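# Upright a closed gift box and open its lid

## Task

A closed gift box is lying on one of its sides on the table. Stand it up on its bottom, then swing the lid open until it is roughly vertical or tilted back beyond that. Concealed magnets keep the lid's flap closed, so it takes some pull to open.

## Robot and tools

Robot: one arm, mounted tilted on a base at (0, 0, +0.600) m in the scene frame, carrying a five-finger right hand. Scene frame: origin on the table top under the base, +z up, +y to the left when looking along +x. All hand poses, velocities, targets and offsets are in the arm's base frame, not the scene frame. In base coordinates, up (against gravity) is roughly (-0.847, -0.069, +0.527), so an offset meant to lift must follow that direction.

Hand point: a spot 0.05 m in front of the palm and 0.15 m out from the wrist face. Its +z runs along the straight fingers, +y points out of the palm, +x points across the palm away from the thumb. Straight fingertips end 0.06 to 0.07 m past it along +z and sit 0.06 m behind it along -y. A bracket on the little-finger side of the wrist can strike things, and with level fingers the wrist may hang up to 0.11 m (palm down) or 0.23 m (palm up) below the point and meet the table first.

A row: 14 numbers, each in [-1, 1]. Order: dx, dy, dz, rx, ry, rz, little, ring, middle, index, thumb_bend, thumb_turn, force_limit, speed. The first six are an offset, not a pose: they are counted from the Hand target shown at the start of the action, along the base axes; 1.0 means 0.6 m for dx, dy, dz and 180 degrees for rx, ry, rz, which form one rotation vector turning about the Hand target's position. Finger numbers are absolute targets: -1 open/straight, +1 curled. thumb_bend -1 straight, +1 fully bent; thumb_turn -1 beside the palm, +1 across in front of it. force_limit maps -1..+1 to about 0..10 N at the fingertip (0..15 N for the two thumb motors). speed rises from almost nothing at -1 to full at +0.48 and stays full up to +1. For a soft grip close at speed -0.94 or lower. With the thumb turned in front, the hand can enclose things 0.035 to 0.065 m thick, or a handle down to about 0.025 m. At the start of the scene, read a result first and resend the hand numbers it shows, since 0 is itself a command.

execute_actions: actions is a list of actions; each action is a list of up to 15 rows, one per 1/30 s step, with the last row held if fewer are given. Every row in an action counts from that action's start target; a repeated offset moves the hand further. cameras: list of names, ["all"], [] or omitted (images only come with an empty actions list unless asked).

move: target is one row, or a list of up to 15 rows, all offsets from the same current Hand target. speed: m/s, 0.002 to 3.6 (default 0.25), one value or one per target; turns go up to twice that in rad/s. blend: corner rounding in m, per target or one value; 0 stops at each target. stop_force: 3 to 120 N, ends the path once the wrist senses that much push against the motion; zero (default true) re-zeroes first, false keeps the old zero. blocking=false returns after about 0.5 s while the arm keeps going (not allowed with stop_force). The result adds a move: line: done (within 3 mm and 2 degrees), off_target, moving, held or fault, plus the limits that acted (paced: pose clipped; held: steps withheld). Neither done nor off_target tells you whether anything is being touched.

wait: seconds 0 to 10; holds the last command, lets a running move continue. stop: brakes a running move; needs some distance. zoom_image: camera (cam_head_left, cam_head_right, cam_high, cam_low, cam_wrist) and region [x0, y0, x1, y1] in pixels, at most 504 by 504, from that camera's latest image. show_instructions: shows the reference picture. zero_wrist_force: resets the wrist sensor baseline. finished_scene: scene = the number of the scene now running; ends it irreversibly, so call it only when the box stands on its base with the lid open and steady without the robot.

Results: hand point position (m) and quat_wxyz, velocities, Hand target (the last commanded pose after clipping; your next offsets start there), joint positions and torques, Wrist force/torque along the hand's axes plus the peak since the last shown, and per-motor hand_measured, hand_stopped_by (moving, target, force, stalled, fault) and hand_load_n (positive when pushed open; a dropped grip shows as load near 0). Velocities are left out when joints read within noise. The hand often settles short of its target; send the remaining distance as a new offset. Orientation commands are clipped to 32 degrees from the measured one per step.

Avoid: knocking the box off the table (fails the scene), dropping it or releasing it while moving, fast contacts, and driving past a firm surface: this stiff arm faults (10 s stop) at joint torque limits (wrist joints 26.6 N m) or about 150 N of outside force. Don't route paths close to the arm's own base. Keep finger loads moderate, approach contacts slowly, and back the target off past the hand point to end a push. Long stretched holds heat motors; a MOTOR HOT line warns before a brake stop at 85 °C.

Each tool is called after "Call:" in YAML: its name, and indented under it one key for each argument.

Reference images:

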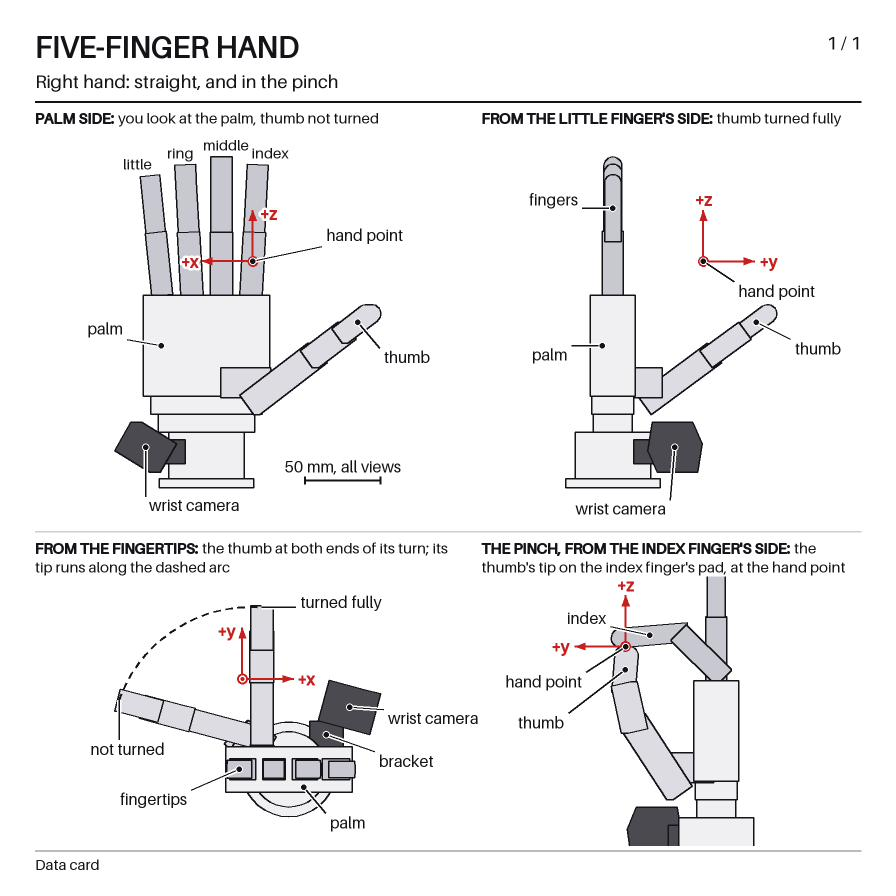

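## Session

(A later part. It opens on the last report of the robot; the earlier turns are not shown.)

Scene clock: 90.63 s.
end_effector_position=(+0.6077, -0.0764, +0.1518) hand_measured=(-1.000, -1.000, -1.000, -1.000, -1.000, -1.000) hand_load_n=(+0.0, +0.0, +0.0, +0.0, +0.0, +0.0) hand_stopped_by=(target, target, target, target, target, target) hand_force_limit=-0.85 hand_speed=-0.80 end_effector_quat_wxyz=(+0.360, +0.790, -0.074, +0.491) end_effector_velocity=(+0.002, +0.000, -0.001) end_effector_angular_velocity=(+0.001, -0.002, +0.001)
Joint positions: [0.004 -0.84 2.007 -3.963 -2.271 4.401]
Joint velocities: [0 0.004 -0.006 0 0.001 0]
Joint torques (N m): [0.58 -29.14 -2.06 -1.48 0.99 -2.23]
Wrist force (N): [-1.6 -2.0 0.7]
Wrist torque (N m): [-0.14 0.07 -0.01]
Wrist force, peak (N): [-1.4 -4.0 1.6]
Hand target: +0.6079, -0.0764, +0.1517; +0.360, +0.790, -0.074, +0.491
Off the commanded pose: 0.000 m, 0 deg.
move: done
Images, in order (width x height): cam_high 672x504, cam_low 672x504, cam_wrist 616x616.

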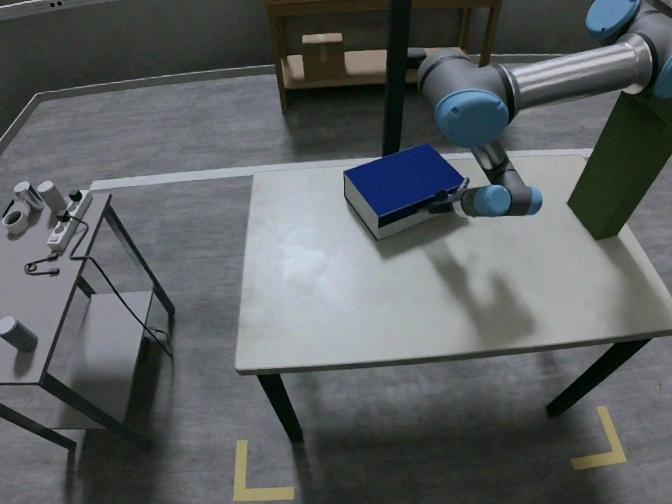

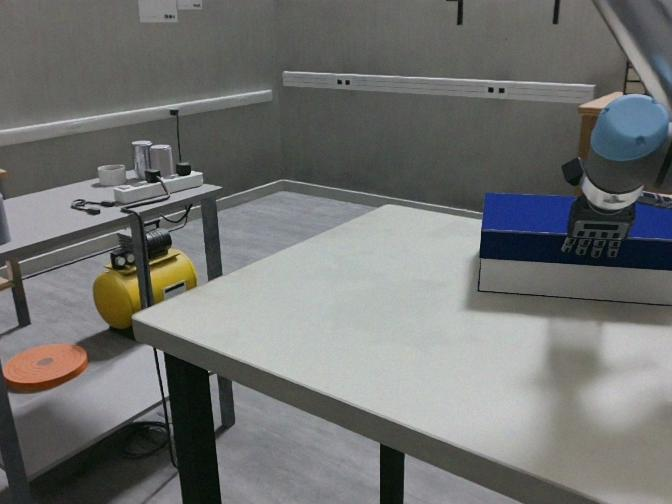

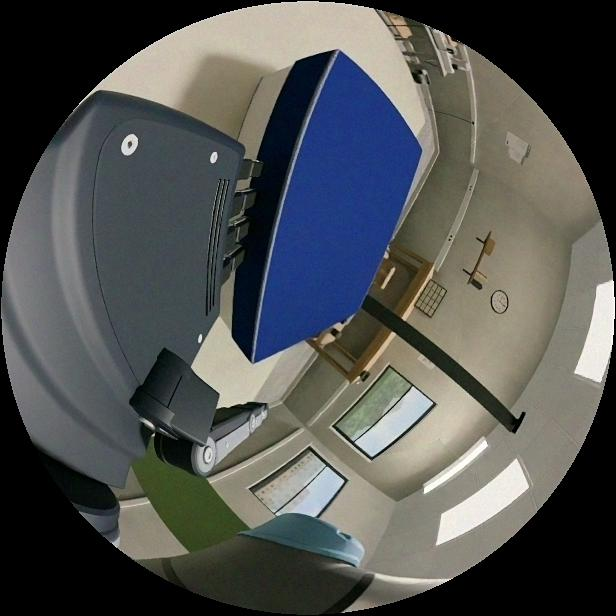

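Call:
move:
  target:
    - [-0.1970,0.1316,0.0799,0.1248,0.0608,0.2079,-1,-1,-1,-1,-1,-1,-0.85,-0.8]
    - [-0.1970,0.1316,0.0799,0.1248,0.0608,0.2079,0,0,0,0,-1,-1,-0.2,0.2]
    - [0.1297,0.1087,-0.1096,0.1248,0.0608,0.2079,0,0,0,0,-1,-1,-0.2,0.2]
  speed: 0.2
  cameras: ["all"]

Call:
zoom_image:
  camera: "cam_wrist"
  region: [150, 60, 450, 360]

Call:
zoom_image:
  camera: "cam_low"
  region: [420, 100, 672, 320]

Call:
zoom_image:
  camera: "cam_high"
  region: [330, 80, 550, 280]

Scene clock: 96.97 s.
end_effector_position=(+0.6856, -0.0111, +0.0859) hand_measured=(+0.000, +0.000, +0.000, +0.000, -1.000, -1.000) hand_load_n=(+0.0, +0.0, +0.0, +0.0, +0.0, -0.5) hand_stopped_by=(target, target, target, target, target, target) hand_force_limit=-0.20 hand_speed=0.20 end_effector_quat_wxyz=(+0.032, +0.868, +0.123, +0.480)
Joint positions: [-0.199 -0.954 2.1 -3.704 -1.342 4.356]
Joint torques (N m): [-8.01 -27.7 -3.42 -3.87 2.55 -1.52]
Wrist force (N): [-1.4 -1.3 1.0]
Wrist torque (N m): [-0.10 0.07 -0.02]
Wrist force, peak (N): [-1.2 -1.0 2.8]
Hand target: +0.6857, -0.0112, +0.0859; +0.032, +0.868, +0.123, +0.480
Off the commanded pose: 0.000 m, 0 deg.
move: done

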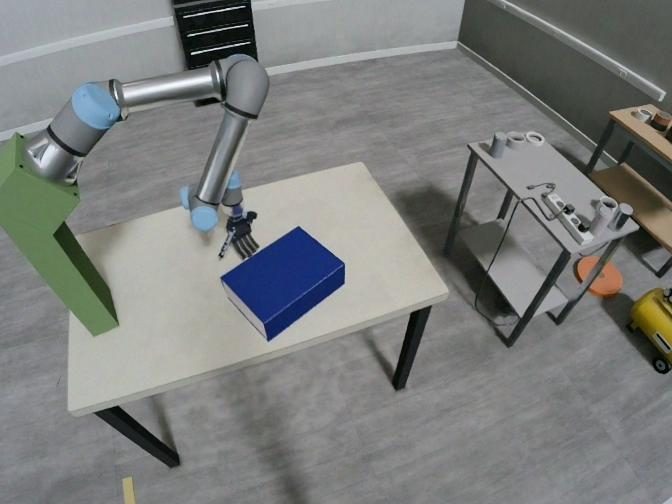

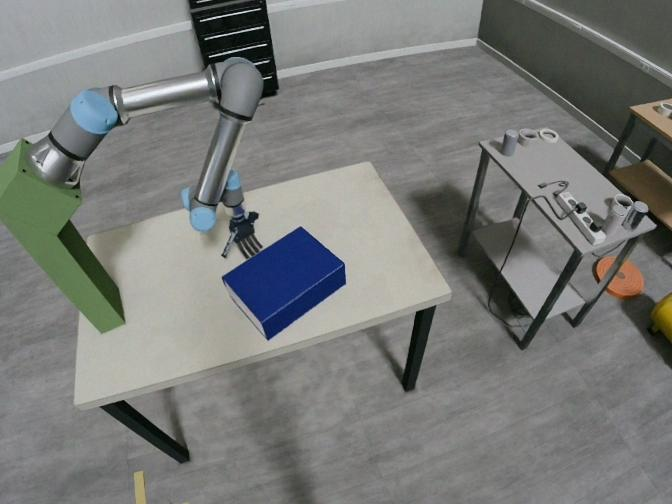

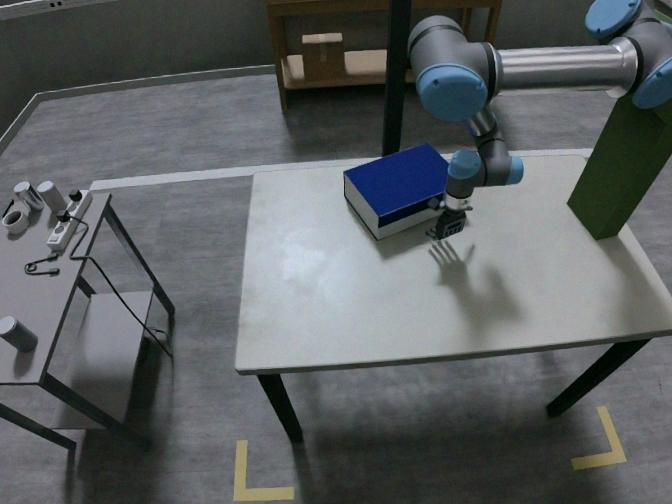

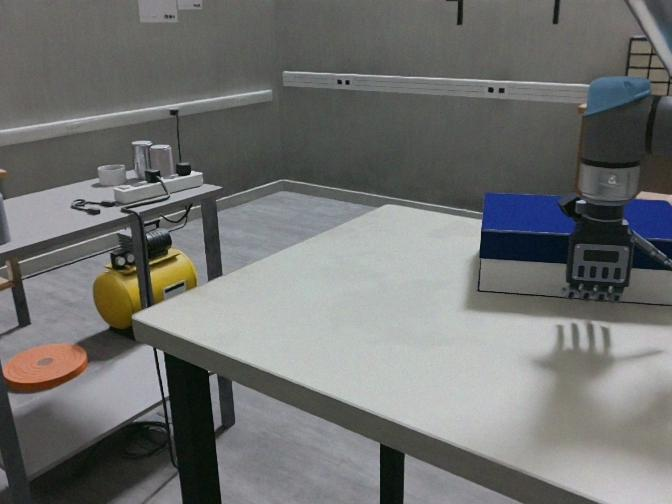

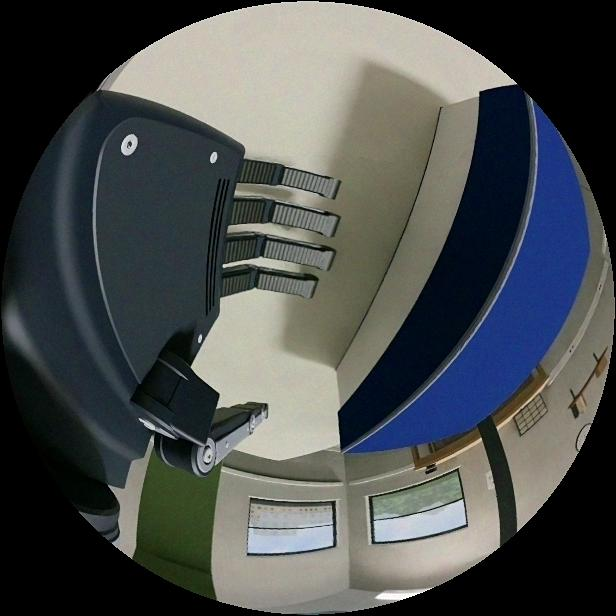

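Scaled by 1.680 from the camera's 616x616 image, which has a finer 880x880 frame.

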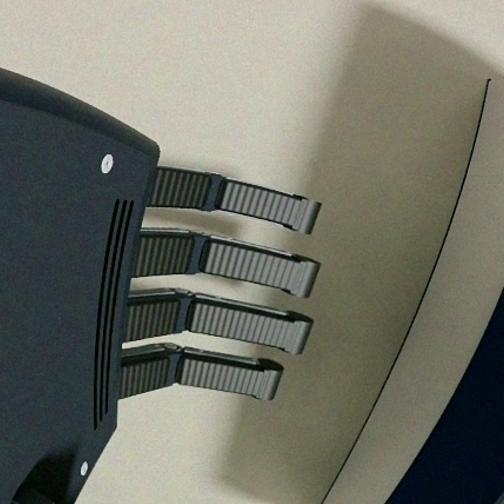

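Scaled by 2.000 from the camera's 672x504 image, which has a finer 960x720 frame.

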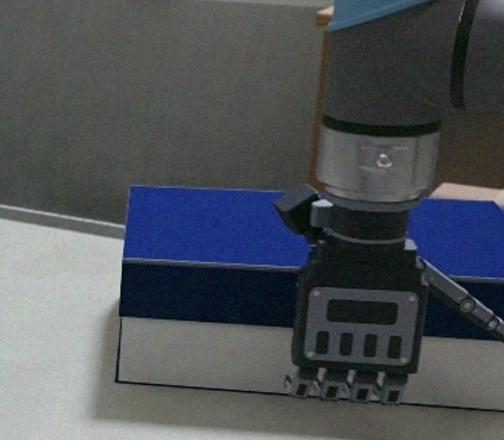

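Scaled by 2.291 from the camera's 672x504 image, which has a finer 960x720 frame.

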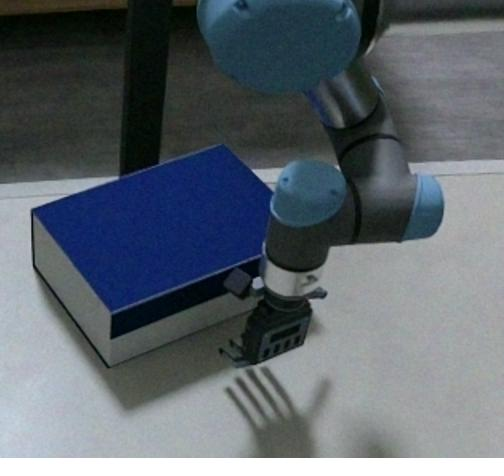

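Call:
move:
  target: [0.0139,-0.0726,0.0129,0,0,0,0,0,0,0,-1,-1,-0.2,0.2]
  speed: 0.08

Call:
move:
  target: [0.0123,-0.0645,0.0114,0,0,0,0,0,0,0,-1,-1,-0.2,0.2]
  speed: 0.015
  stop_force: 3
  cameras: ["cam_wrist","cam_low","cam_high"]

Call:
zoom_image:
  camera: "cam_wrist"
  region: [200, 110, 400, 310]

Call:
zoom_image:
  camera: "cam_low"
  region: [480, 180, 672, 320]

Scene clock: 98.63 s.
end_effector_position=(+0.6942, -0.0548, +0.0940) hand_measured=(+0.000, +0.000, +0.000, +0.000, -1.000, -1.000) hand_load_n=(+0.0, +0.0, +0.0, +0.5, +0.0, +0.0) hand_stopped_by=(target, target, target, target, target, target) hand_force_limit=-0.20 hand_speed=0.20 end_effector_quat_wxyz=(+0.032, +0.868, +0.123, +0.481) end_effector_velocity=(-0.001, +0.000, -0.001) end_effector_angular_velocity=(+0.000, +0.001, -0.005)
Joint positions: [-0.286 -0.968 2.083 -3.66 -1.27 4.306]
Joint velocities: [0.002 0.002 0.002 -0.004 -0.006 0.003]
Joint torques (N m): [13.58 -30.2 21.15 -3.85 -2.9 2.53]
Wrist force (N): [-1.4 -1.1 1.1]
Wrist torque (N m): [-0.08 0.10 -0.01]
Wrist force, peak (N): [-1.3 -2.1 1.3]
Hand target: +0.6940, -0.0548, +0.0937; +0.032, +0.868, +0.123, +0.480
Off the commanded pose: 0.000 m, 0 deg.
move: done

Scene clock: 102.63 s.
end_effector_position=(+0.7014, -0.0935, +0.1005) hand_measured=(+0.000, +0.000, +0.000, +0.000, -1.000, -1.000) hand_load_n=(+0.0, +0.0, +0.0, +0.0, +0.0, +0.0) hand_stopped_by=(target, target, target, target, target, target) hand_force_limit=-0.20 hand_speed=0.20 end_effector_quat_wxyz=(+0.032, +0.868, +0.123, +0.480)
Joint positions: [-0.358 -0.976 2.059 -3.614 -1.21 4.263]
Joint torques (N m): [12.11 -38.52 19.57 -3.71 -2.73 1.97]
Wrist force (N): [-1.3 -0.9 1.2]
Wrist torque (N m): [-0.08 0.07 0.04]
Wrist force, peak (N): [-1.4 -2.3 1.3]
Hand target: +0.7014, -0.0935, +0.1005; +0.032, +0.868, +0.123, +0.480
Off the commanded pose: 0.000 m, 0 deg.
move: done
Images, in order (width x height): cam_high 672x504, cam_low 672x504, cam_wrist 616x616.

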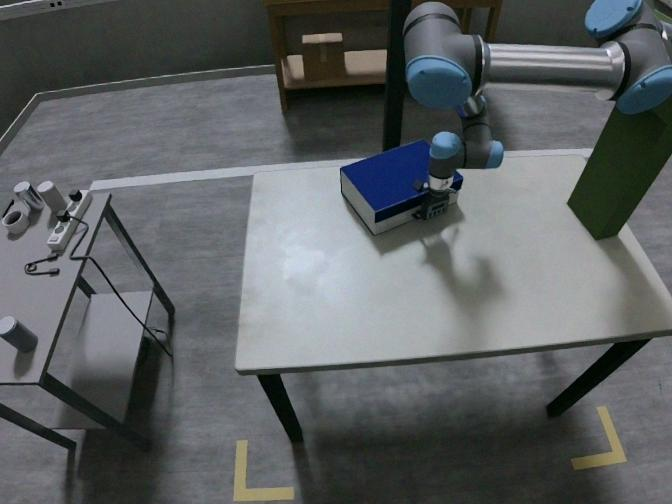

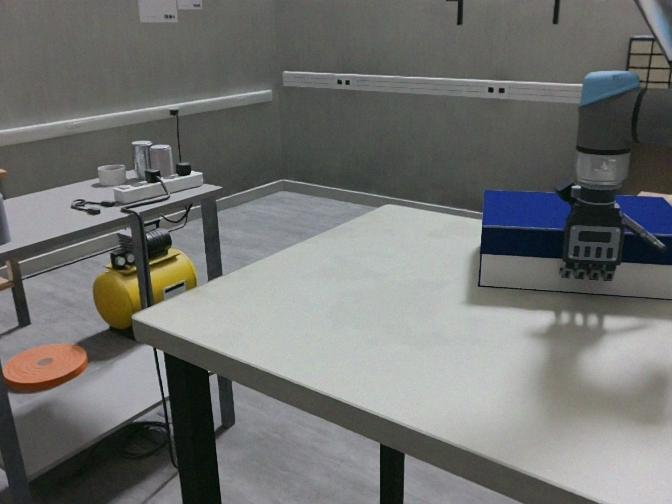

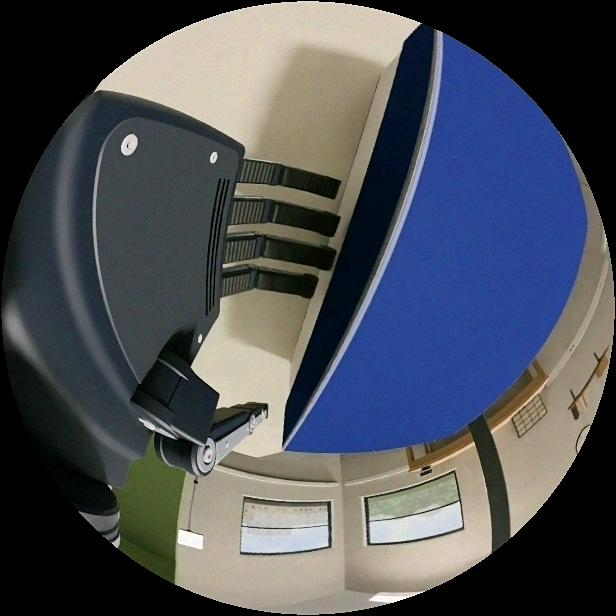

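Scaled by 2.520 from the camera's 616x616 image, which has a finer 880x880 frame.

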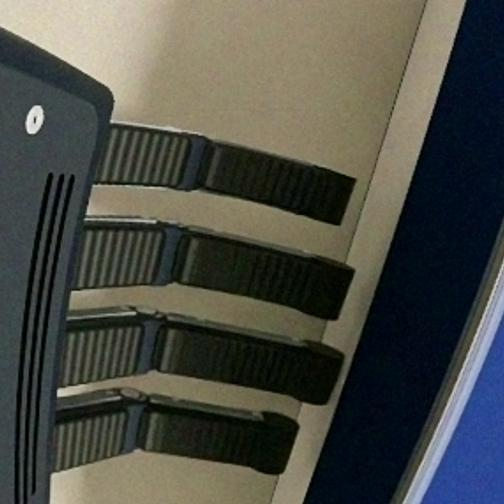

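Scaled by 2.625 from the camera's 672x504 image, which has a finer 960x720 frame.

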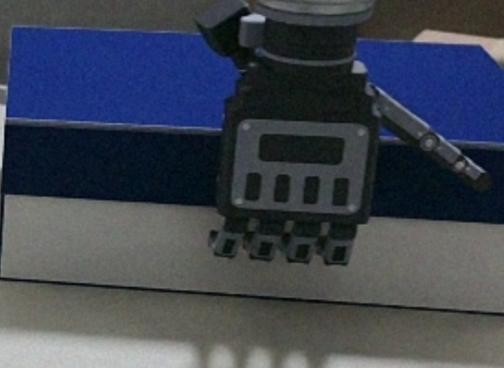

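Call:
move:
  target: [-0.0273,-0.0071,0.0185,0,0,0,0,0,0,0,-1,-1,-0.2,0.2]
  speed: 0.025
  cameras: ["cam_wrist","cam_low","cam_high"]

Call:
zoom_image:
  camera: "cam_wrist"
  region: [200, 110, 400, 310]

Call:
zoom_image:
  camera: "cam_low"
  region: [480, 180, 672, 320]

Scene clock: 104.17 s.
end_effector_position=(+0.6849, -0.0978, +0.1116) hand_measured=(+0.000, +0.000, +0.000, +0.000, -1.000, -1.000) hand_load_n=(+0.0, +0.0, +0.0, +0.0, +0.0, +0.0) hand_stopped_by=(target, target, target, target, target, target) hand_force_limit=-0.20 hand_speed=0.20 end_effector_quat_wxyz=(+0.032, +0.868, +0.123, +0.480) end_effector_velocity=(+0.001, +0.000, -0.001) end_effector_angular_velocity=(+0.000, +0.000, +0.000)
Joint positions: [-0.38 -1.025 2.106 -3.608 -1.192 4.25]
Joint velocities: [0.001 0.005 -0.004 0 -0.001 0]
Joint torques (N m): [9.06 -29.65 -3.74 -1.81 -1.11 -0.11]
Wrist force (N): [-1.2 -0.9 1.0]
Wrist torque (N m): [-0.06 0.04 0.05]
Wrist force, peak (N): [-1.5 -1.7 3.3]
Hand target: +0.6850, -0.0977, +0.1116; +0.032, +0.868, +0.123, +0.480
Off the commanded pose: 0.000 m, 0 deg.
move: done
Images, in order (width x height): cam_high 672x504, cam_low 672x504, cam_wrist 616x616.

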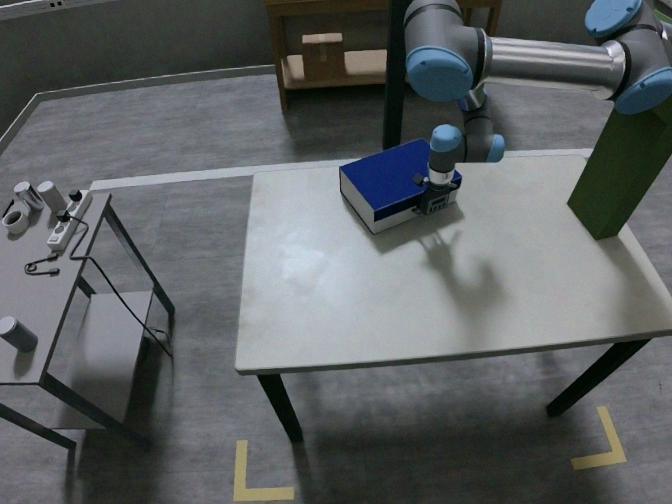

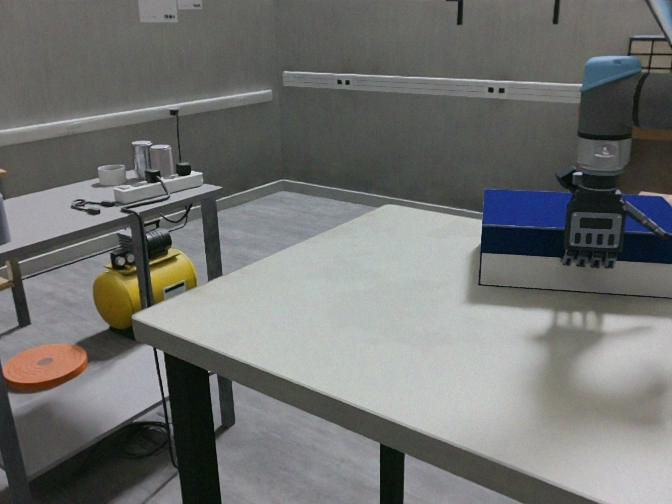

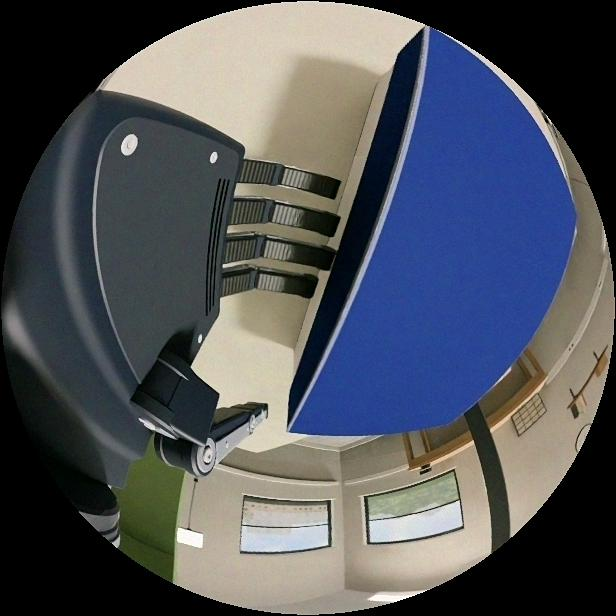

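Scaled by 2.520 from the camera's 616x616 image, which has a finer 880x880 frame.

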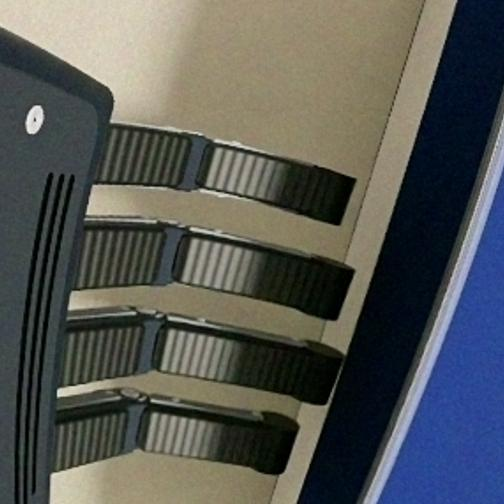

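Scaled by 2.625 from the camera's 672x504 image, which has a finer 960x720 frame.

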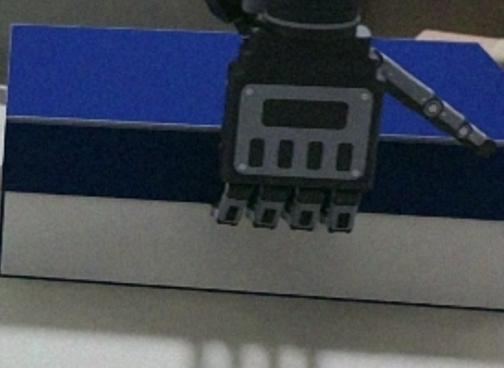

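Call:
move:
  target: [-0.0166,-0.0030,0.0109,0,0,0,0,0,0,0,-1,-1,-0.2,0.2]
  speed: 0.025
  cameras: ["cam_wrist","cam_low","cam_high"]

Call:
zoom_image:
  camera: "cam_wrist"
  region: [200, 110, 400, 310]

Call:
zoom_image:
  camera: "cam_low"
  region: [480, 180, 672, 320]

Scene clock: 105.20 s.
end_effector_position=(+0.6749, -0.0996, +0.1181) hand_measured=(+0.000, +0.000, +0.000, +0.000, -1.000, -1.000) hand_load_n=(+0.5, +0.0, +0.5, +0.0, +0.0, +0.0) hand_stopped_by=(target, target, target, target, target, target) hand_force_limit=-0.20 hand_speed=0.20 end_effector_quat_wxyz=(+0.032, +0.868, +0.123, +0.480)
Joint positions: [-0.391 -1.054 2.135 -3.604 -1.183 4.242]
Joint torques (N m): [8.21 -28.33 -5.7 -1.81 -0.72 -0.24]
Wrist force (N): [-1.1 -1.7 0.9]
Wrist torque (N m): [-0.05 0.05 0.02]
Wrist force, peak (N): [-1.6 -1.9 1.3]
Hand target: +0.6751, -0.0995, +0.1182; +0.032, +0.868, +0.123, +0.480
Off the commanded pose: 0.000 m, 0 deg.
move: done
Images, in order (width x height): cam_high 672x504, cam_low 672x504, cam_wrist 616x616.

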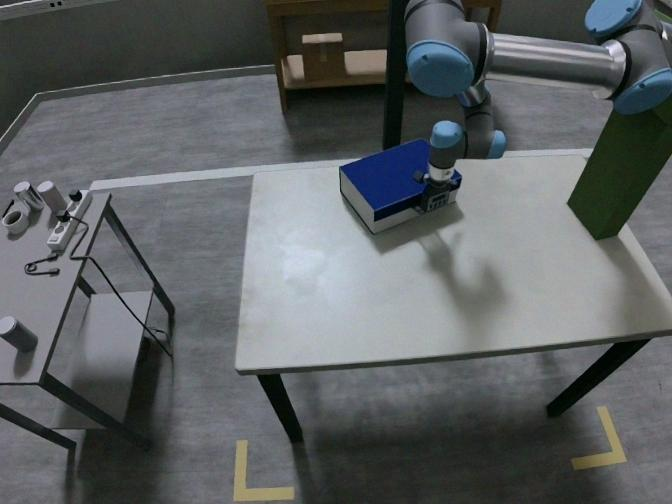

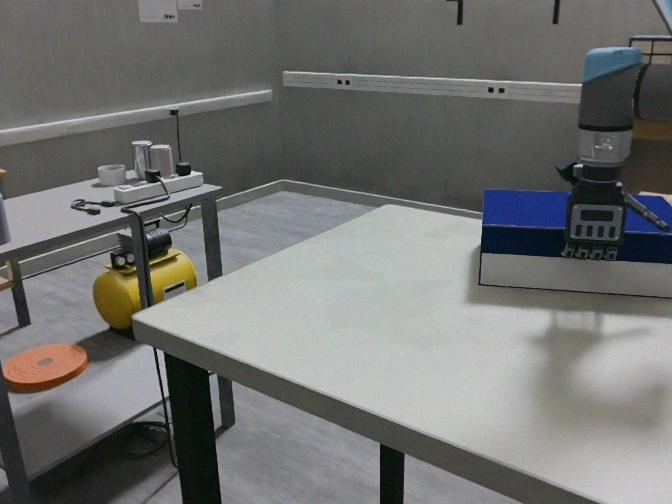

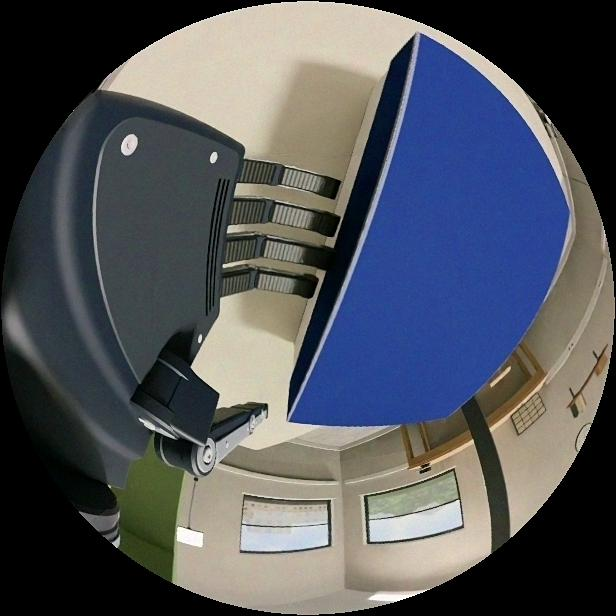

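Scaled by 2.520 from the camera's 616x616 image, which has a finer 880x880 frame.

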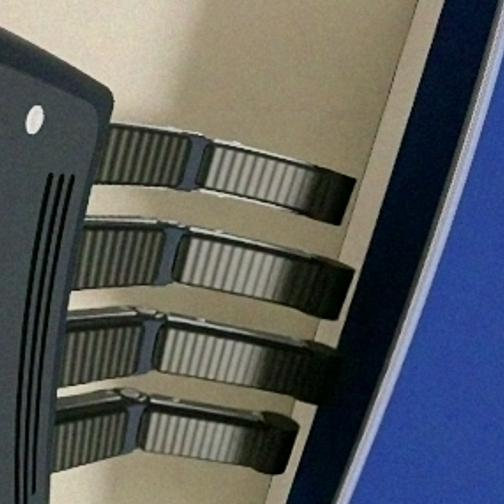

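Scaled by 2.625 from the camera's 672x504 image, which has a finer 960x720 frame.

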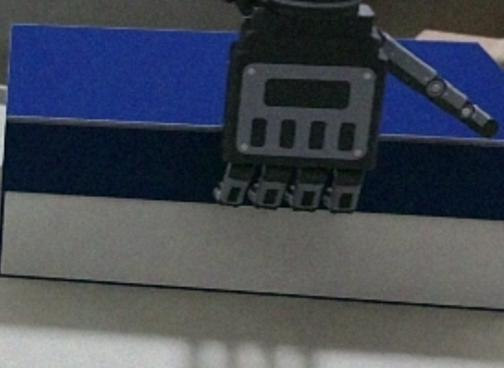

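Call:
move:
  target:
    - [-0.0154,0.0806,-0.0143,0,0,0,-1,-1,-1,-1,-1,-1,-0.2,0.2]
    - [-0.3055,0.0246,0.1762,0,0,0,-1,-1,-1,-1,-1,-1,-0.2,0.2]
    - [-0.1854,-0.6044,0.2878,0,0,0,-1,-1,-1,-1,-1,-1,-0.2,0.2]
  speed: 0.3
  blend: [0.02,0.05,0]
  cameras: ["all"]

Call:
zoom_image:
  camera: "cam_high"
  region: [320, 110, 480, 250]

Scene clock: 113.03 s.
end_effector_position=(+0.5638, -0.4621, +0.2908) hand_measured=(-1.000, -1.000, -1.000, -1.000, -1.000, -1.000) hand_load_n=(+0.0, +0.0, +0.0, +0.0, +0.0, +0.0) hand_stopped_by=(target, target, target, target, target, target) hand_force_limit=-0.20 hand_speed=0.20 end_effector_quat_wxyz=(+0.032, +0.868, +0.123, +0.480)
Joint positions: [-1.102 -1.335 1.833 -2.614 -0.678 3.595]
Joint torques (N m): [-12.85 -20.76 -20.35 0.23 -2.64 1.97]
Wrist force (N): [-1.4 -1.3 1.5]
Wrist torque (N m): [-0.11 0.06 -0.05]
Wrist force, peak (N): [-1.6 -3.7 3.1]
Hand target: +0.5638, -0.4622, +0.2908; +0.032, +0.868, +0.123, +0.480
Off the commanded pose: 0.000 m, 0 deg.
move: done

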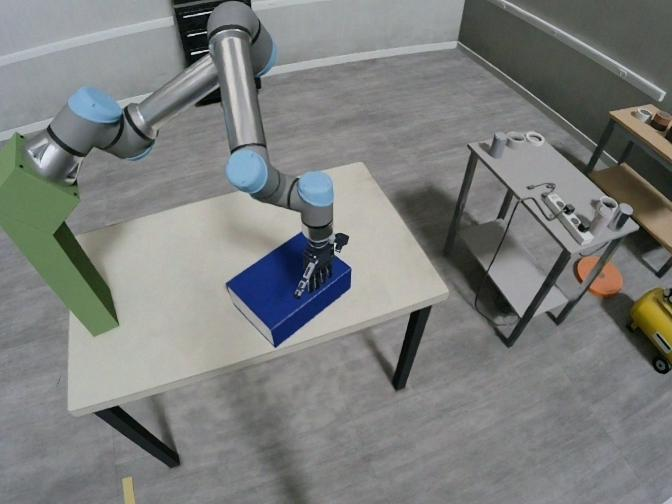

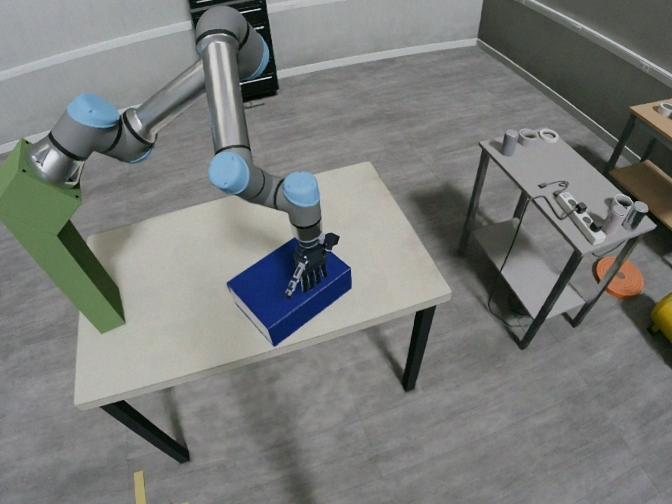

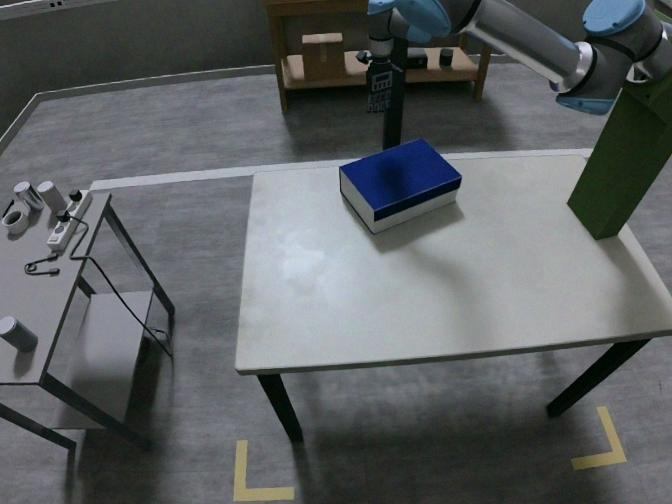

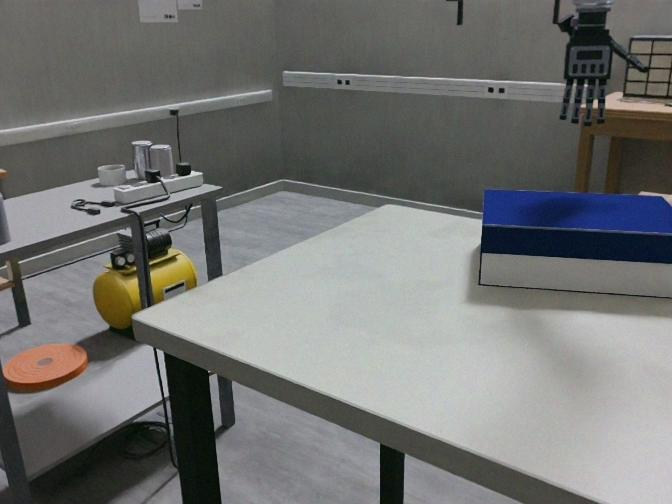

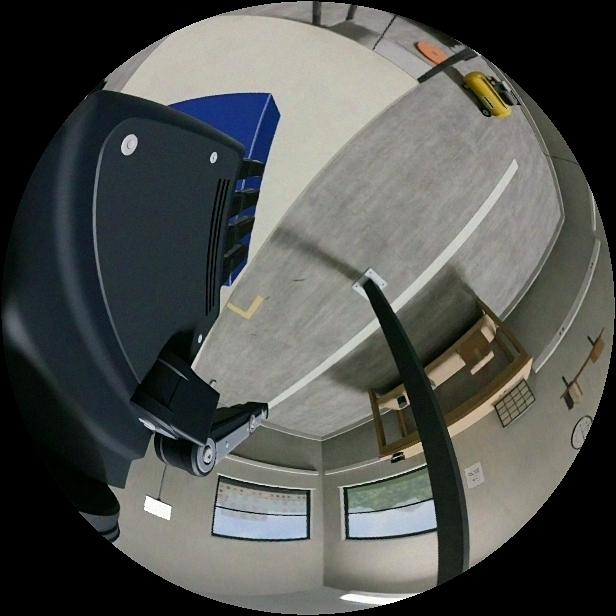

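Scaled by 3.150 from the camera's 672x504 image, which has a finer 960x720 frame.

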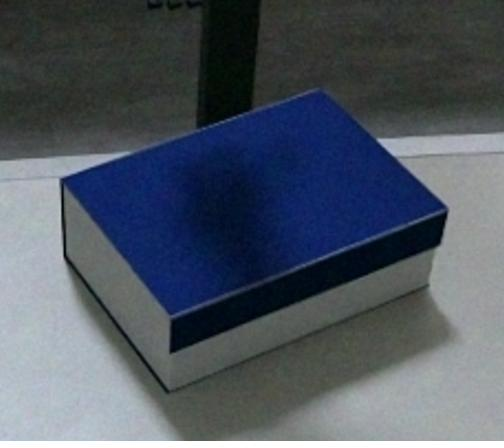

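Call:
move:
  target:
    - [0.2999,0.0241,-0.1871,0,0,0,-1,-1,-1,-1,-1,-1,-0.2,0.2]
    - [0.2506,0.2821,-0.2329,0,0,0,-1,-1,-1,-1,-1,-1,-0.2,0.2]
  speed: [0.2,0.07]
  cameras: ["all"]

Scene clock: 117.67 s.
end_effector_position=(+0.7142, -0.2928, +0.1512) hand_measured=(-1.000, -1.000, -1.000, -1.000, -1.000, -1.000) hand_load_n=(+0.0, +0.0, +0.0, -0.5, +0.0, +0.0) hand_stopped_by=(target, target, target, target, target, target) hand_force_limit=-0.20 hand_speed=0.20 end_effector_quat_wxyz=(+0.032, +0.868, +0.123, +0.480) end_effector_velocity=(+0.001, -0.001, +0.001) end_effector_angular_velocity=(+0.001, -0.002, +0.003)
Joint positions: [-0.684 -1.011 1.871 -3.283 -0.952 4.036]
Joint velocities: [-0.002 0 -0.003 0.003 0.005 -0.002]
Joint torques (N m): [-28.13 -29.04 -11.53 -0.1 2.38 -2.52]
Wrist force (N): [-1.3 -1.0 0.9]
Wrist torque (N m): [-0.04 0.10 0.00]
Wrist force, peak (N): [-1.0 -1.3 2.8]
Hand target: +0.7142, -0.2929, +0.1511; +0.032, +0.868, +0.123, +0.480
Off the commanded pose: 0.000 m, 0 deg.
move: done

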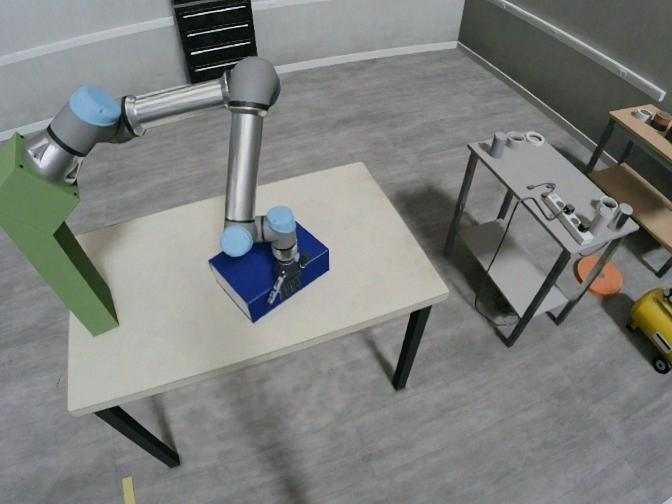

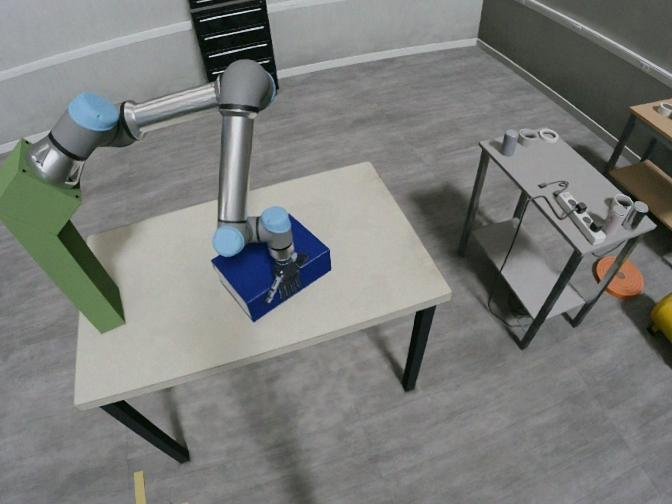

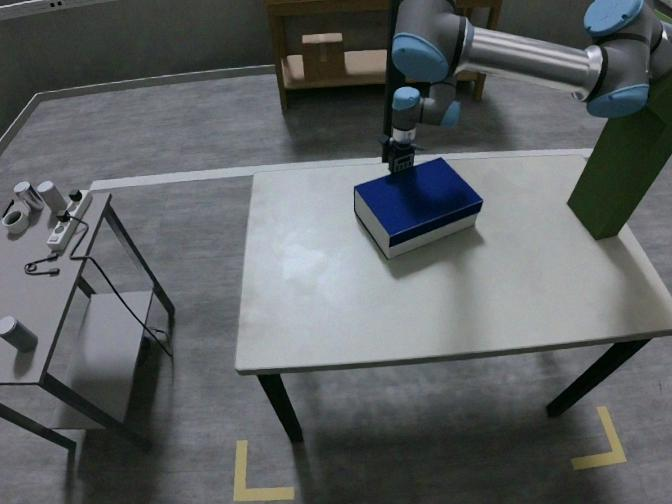

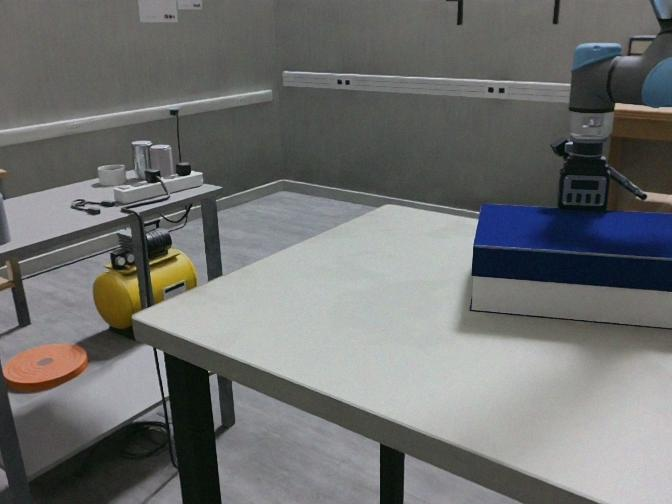

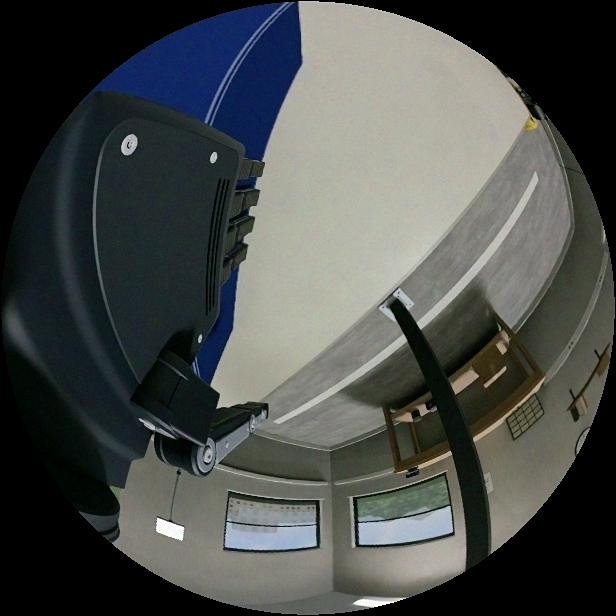

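Call:
move:
  target:
    - [0.0092,-0.0484,0.0086,0,0,0,-1,-1,-1,-1,-1,-1,-0.2,0.2]
    - [-0.2760,-0.0549,0.1817,0,0,0,0.35,0.35,0.35,0.35,-1,-1,-0.2,0.2]
    - [-0.3992,0.5903,0.0673,0,0,0,0.35,0.35,0.35,0.35,-1,-1,-0.2,0.2]
  speed: 0.3
  blend: [0.01,0.04,0]
  cameras: ["all"]

Call:
zoom_image:
  camera: "cam_wrist"
  region: [200, 100, 540, 440]

Scene clock: 122.30 s.
end_effector_position=(+0.4747, +0.0613, +0.1916) hand_measured=(+0.350, +0.350, +0.350, +0.350, -1.000, -1.000) hand_load_n=(+0.0, +0.0, +0.0, +0.0, +0.0, +0.0) hand_stopped_by=(target, target, target, target, target, target) hand_force_limit=-0.20 hand_speed=0.20 end_effector_quat_wxyz=(+0.032, +0.868, +0.123, +0.480) end_effector_velocity=(-0.001, +0.000, +0.000) end_effector_angular_velocity=(+0.000, +0.000, -0.004)
Joint positions: [-0.083 -1.586 2.588 -3.573 -1.439 4.421]
Joint velocities: [0.003 0.001 0 -0.002 -0.006 0.004]
Joint torques (N m): [24.67 -27.52 19.38 -3.61 -2.81 1.94]
Wrist force (N): [-1.4 -1.1 1.2]
Wrist torque (N m): [-0.10 0.10 0.02]
Wrist force, peak (N): [-1.4 -3.4 1.0]
Hand target: +0.4747, +0.0613, +0.1915; +0.032, +0.868, +0.123, +0.480
Off the commanded pose: 0.000 m, 0 deg.
move: done; blend cut to 0 m at target 2

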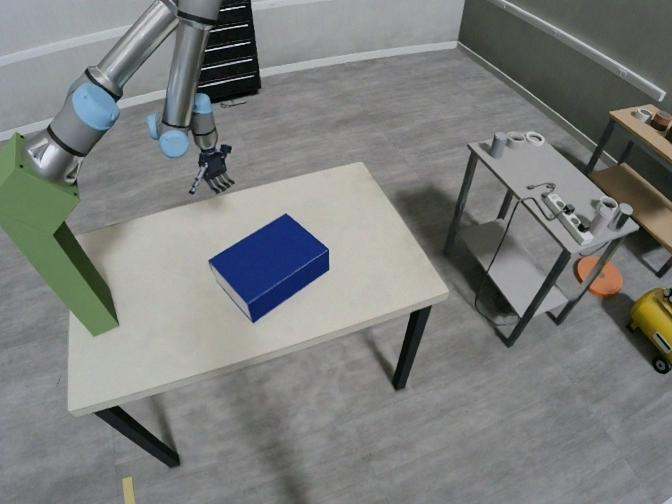

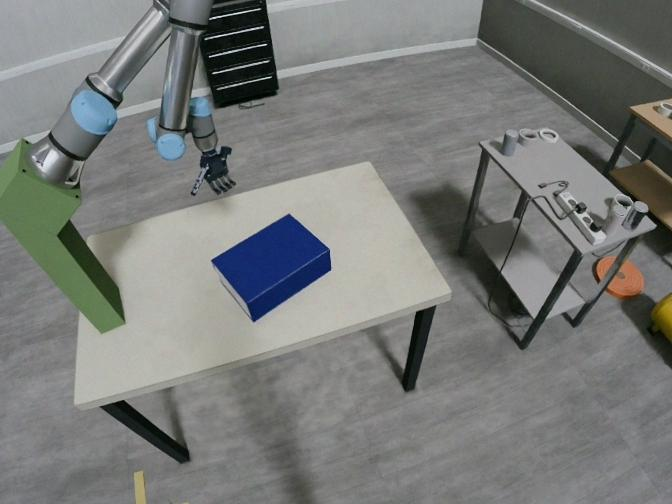

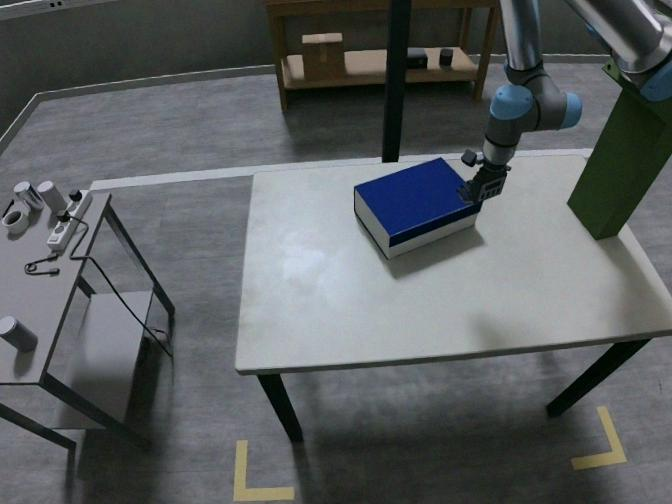

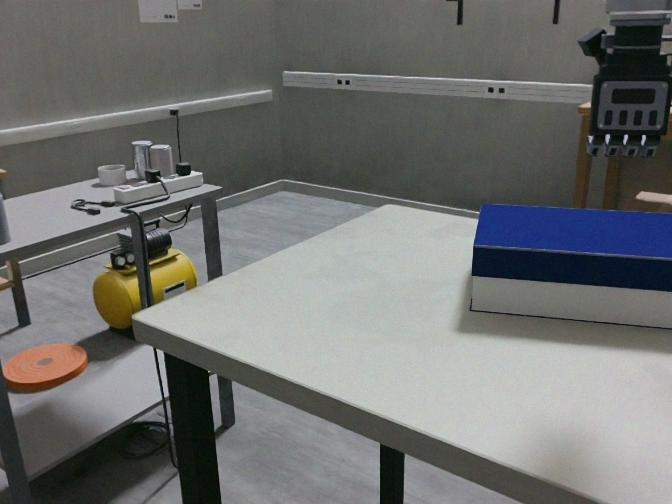

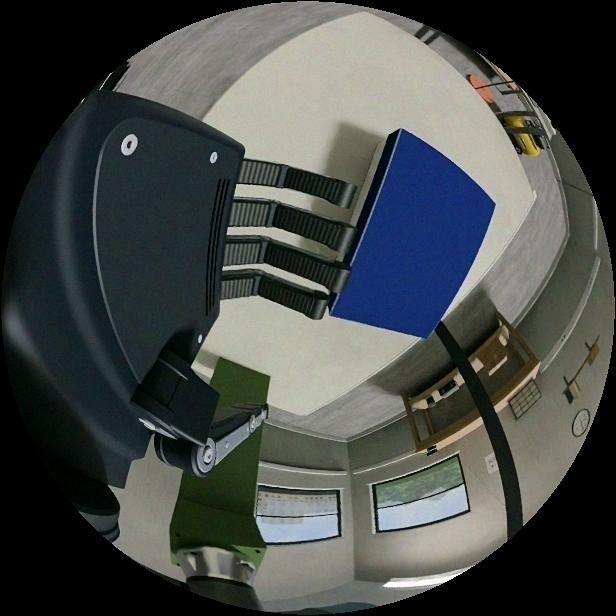

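Scaled by 1.482 from the camera's 616x616 image, which has a finer 880x880 frame.

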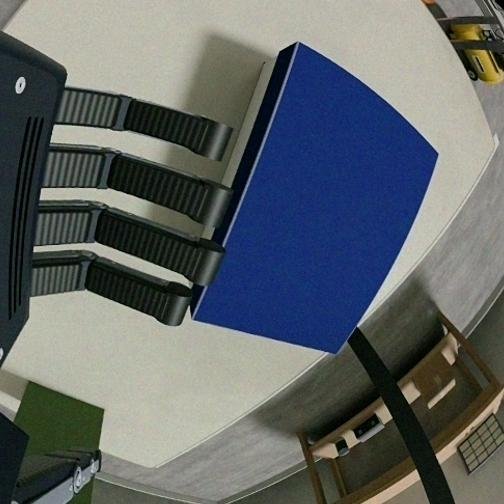

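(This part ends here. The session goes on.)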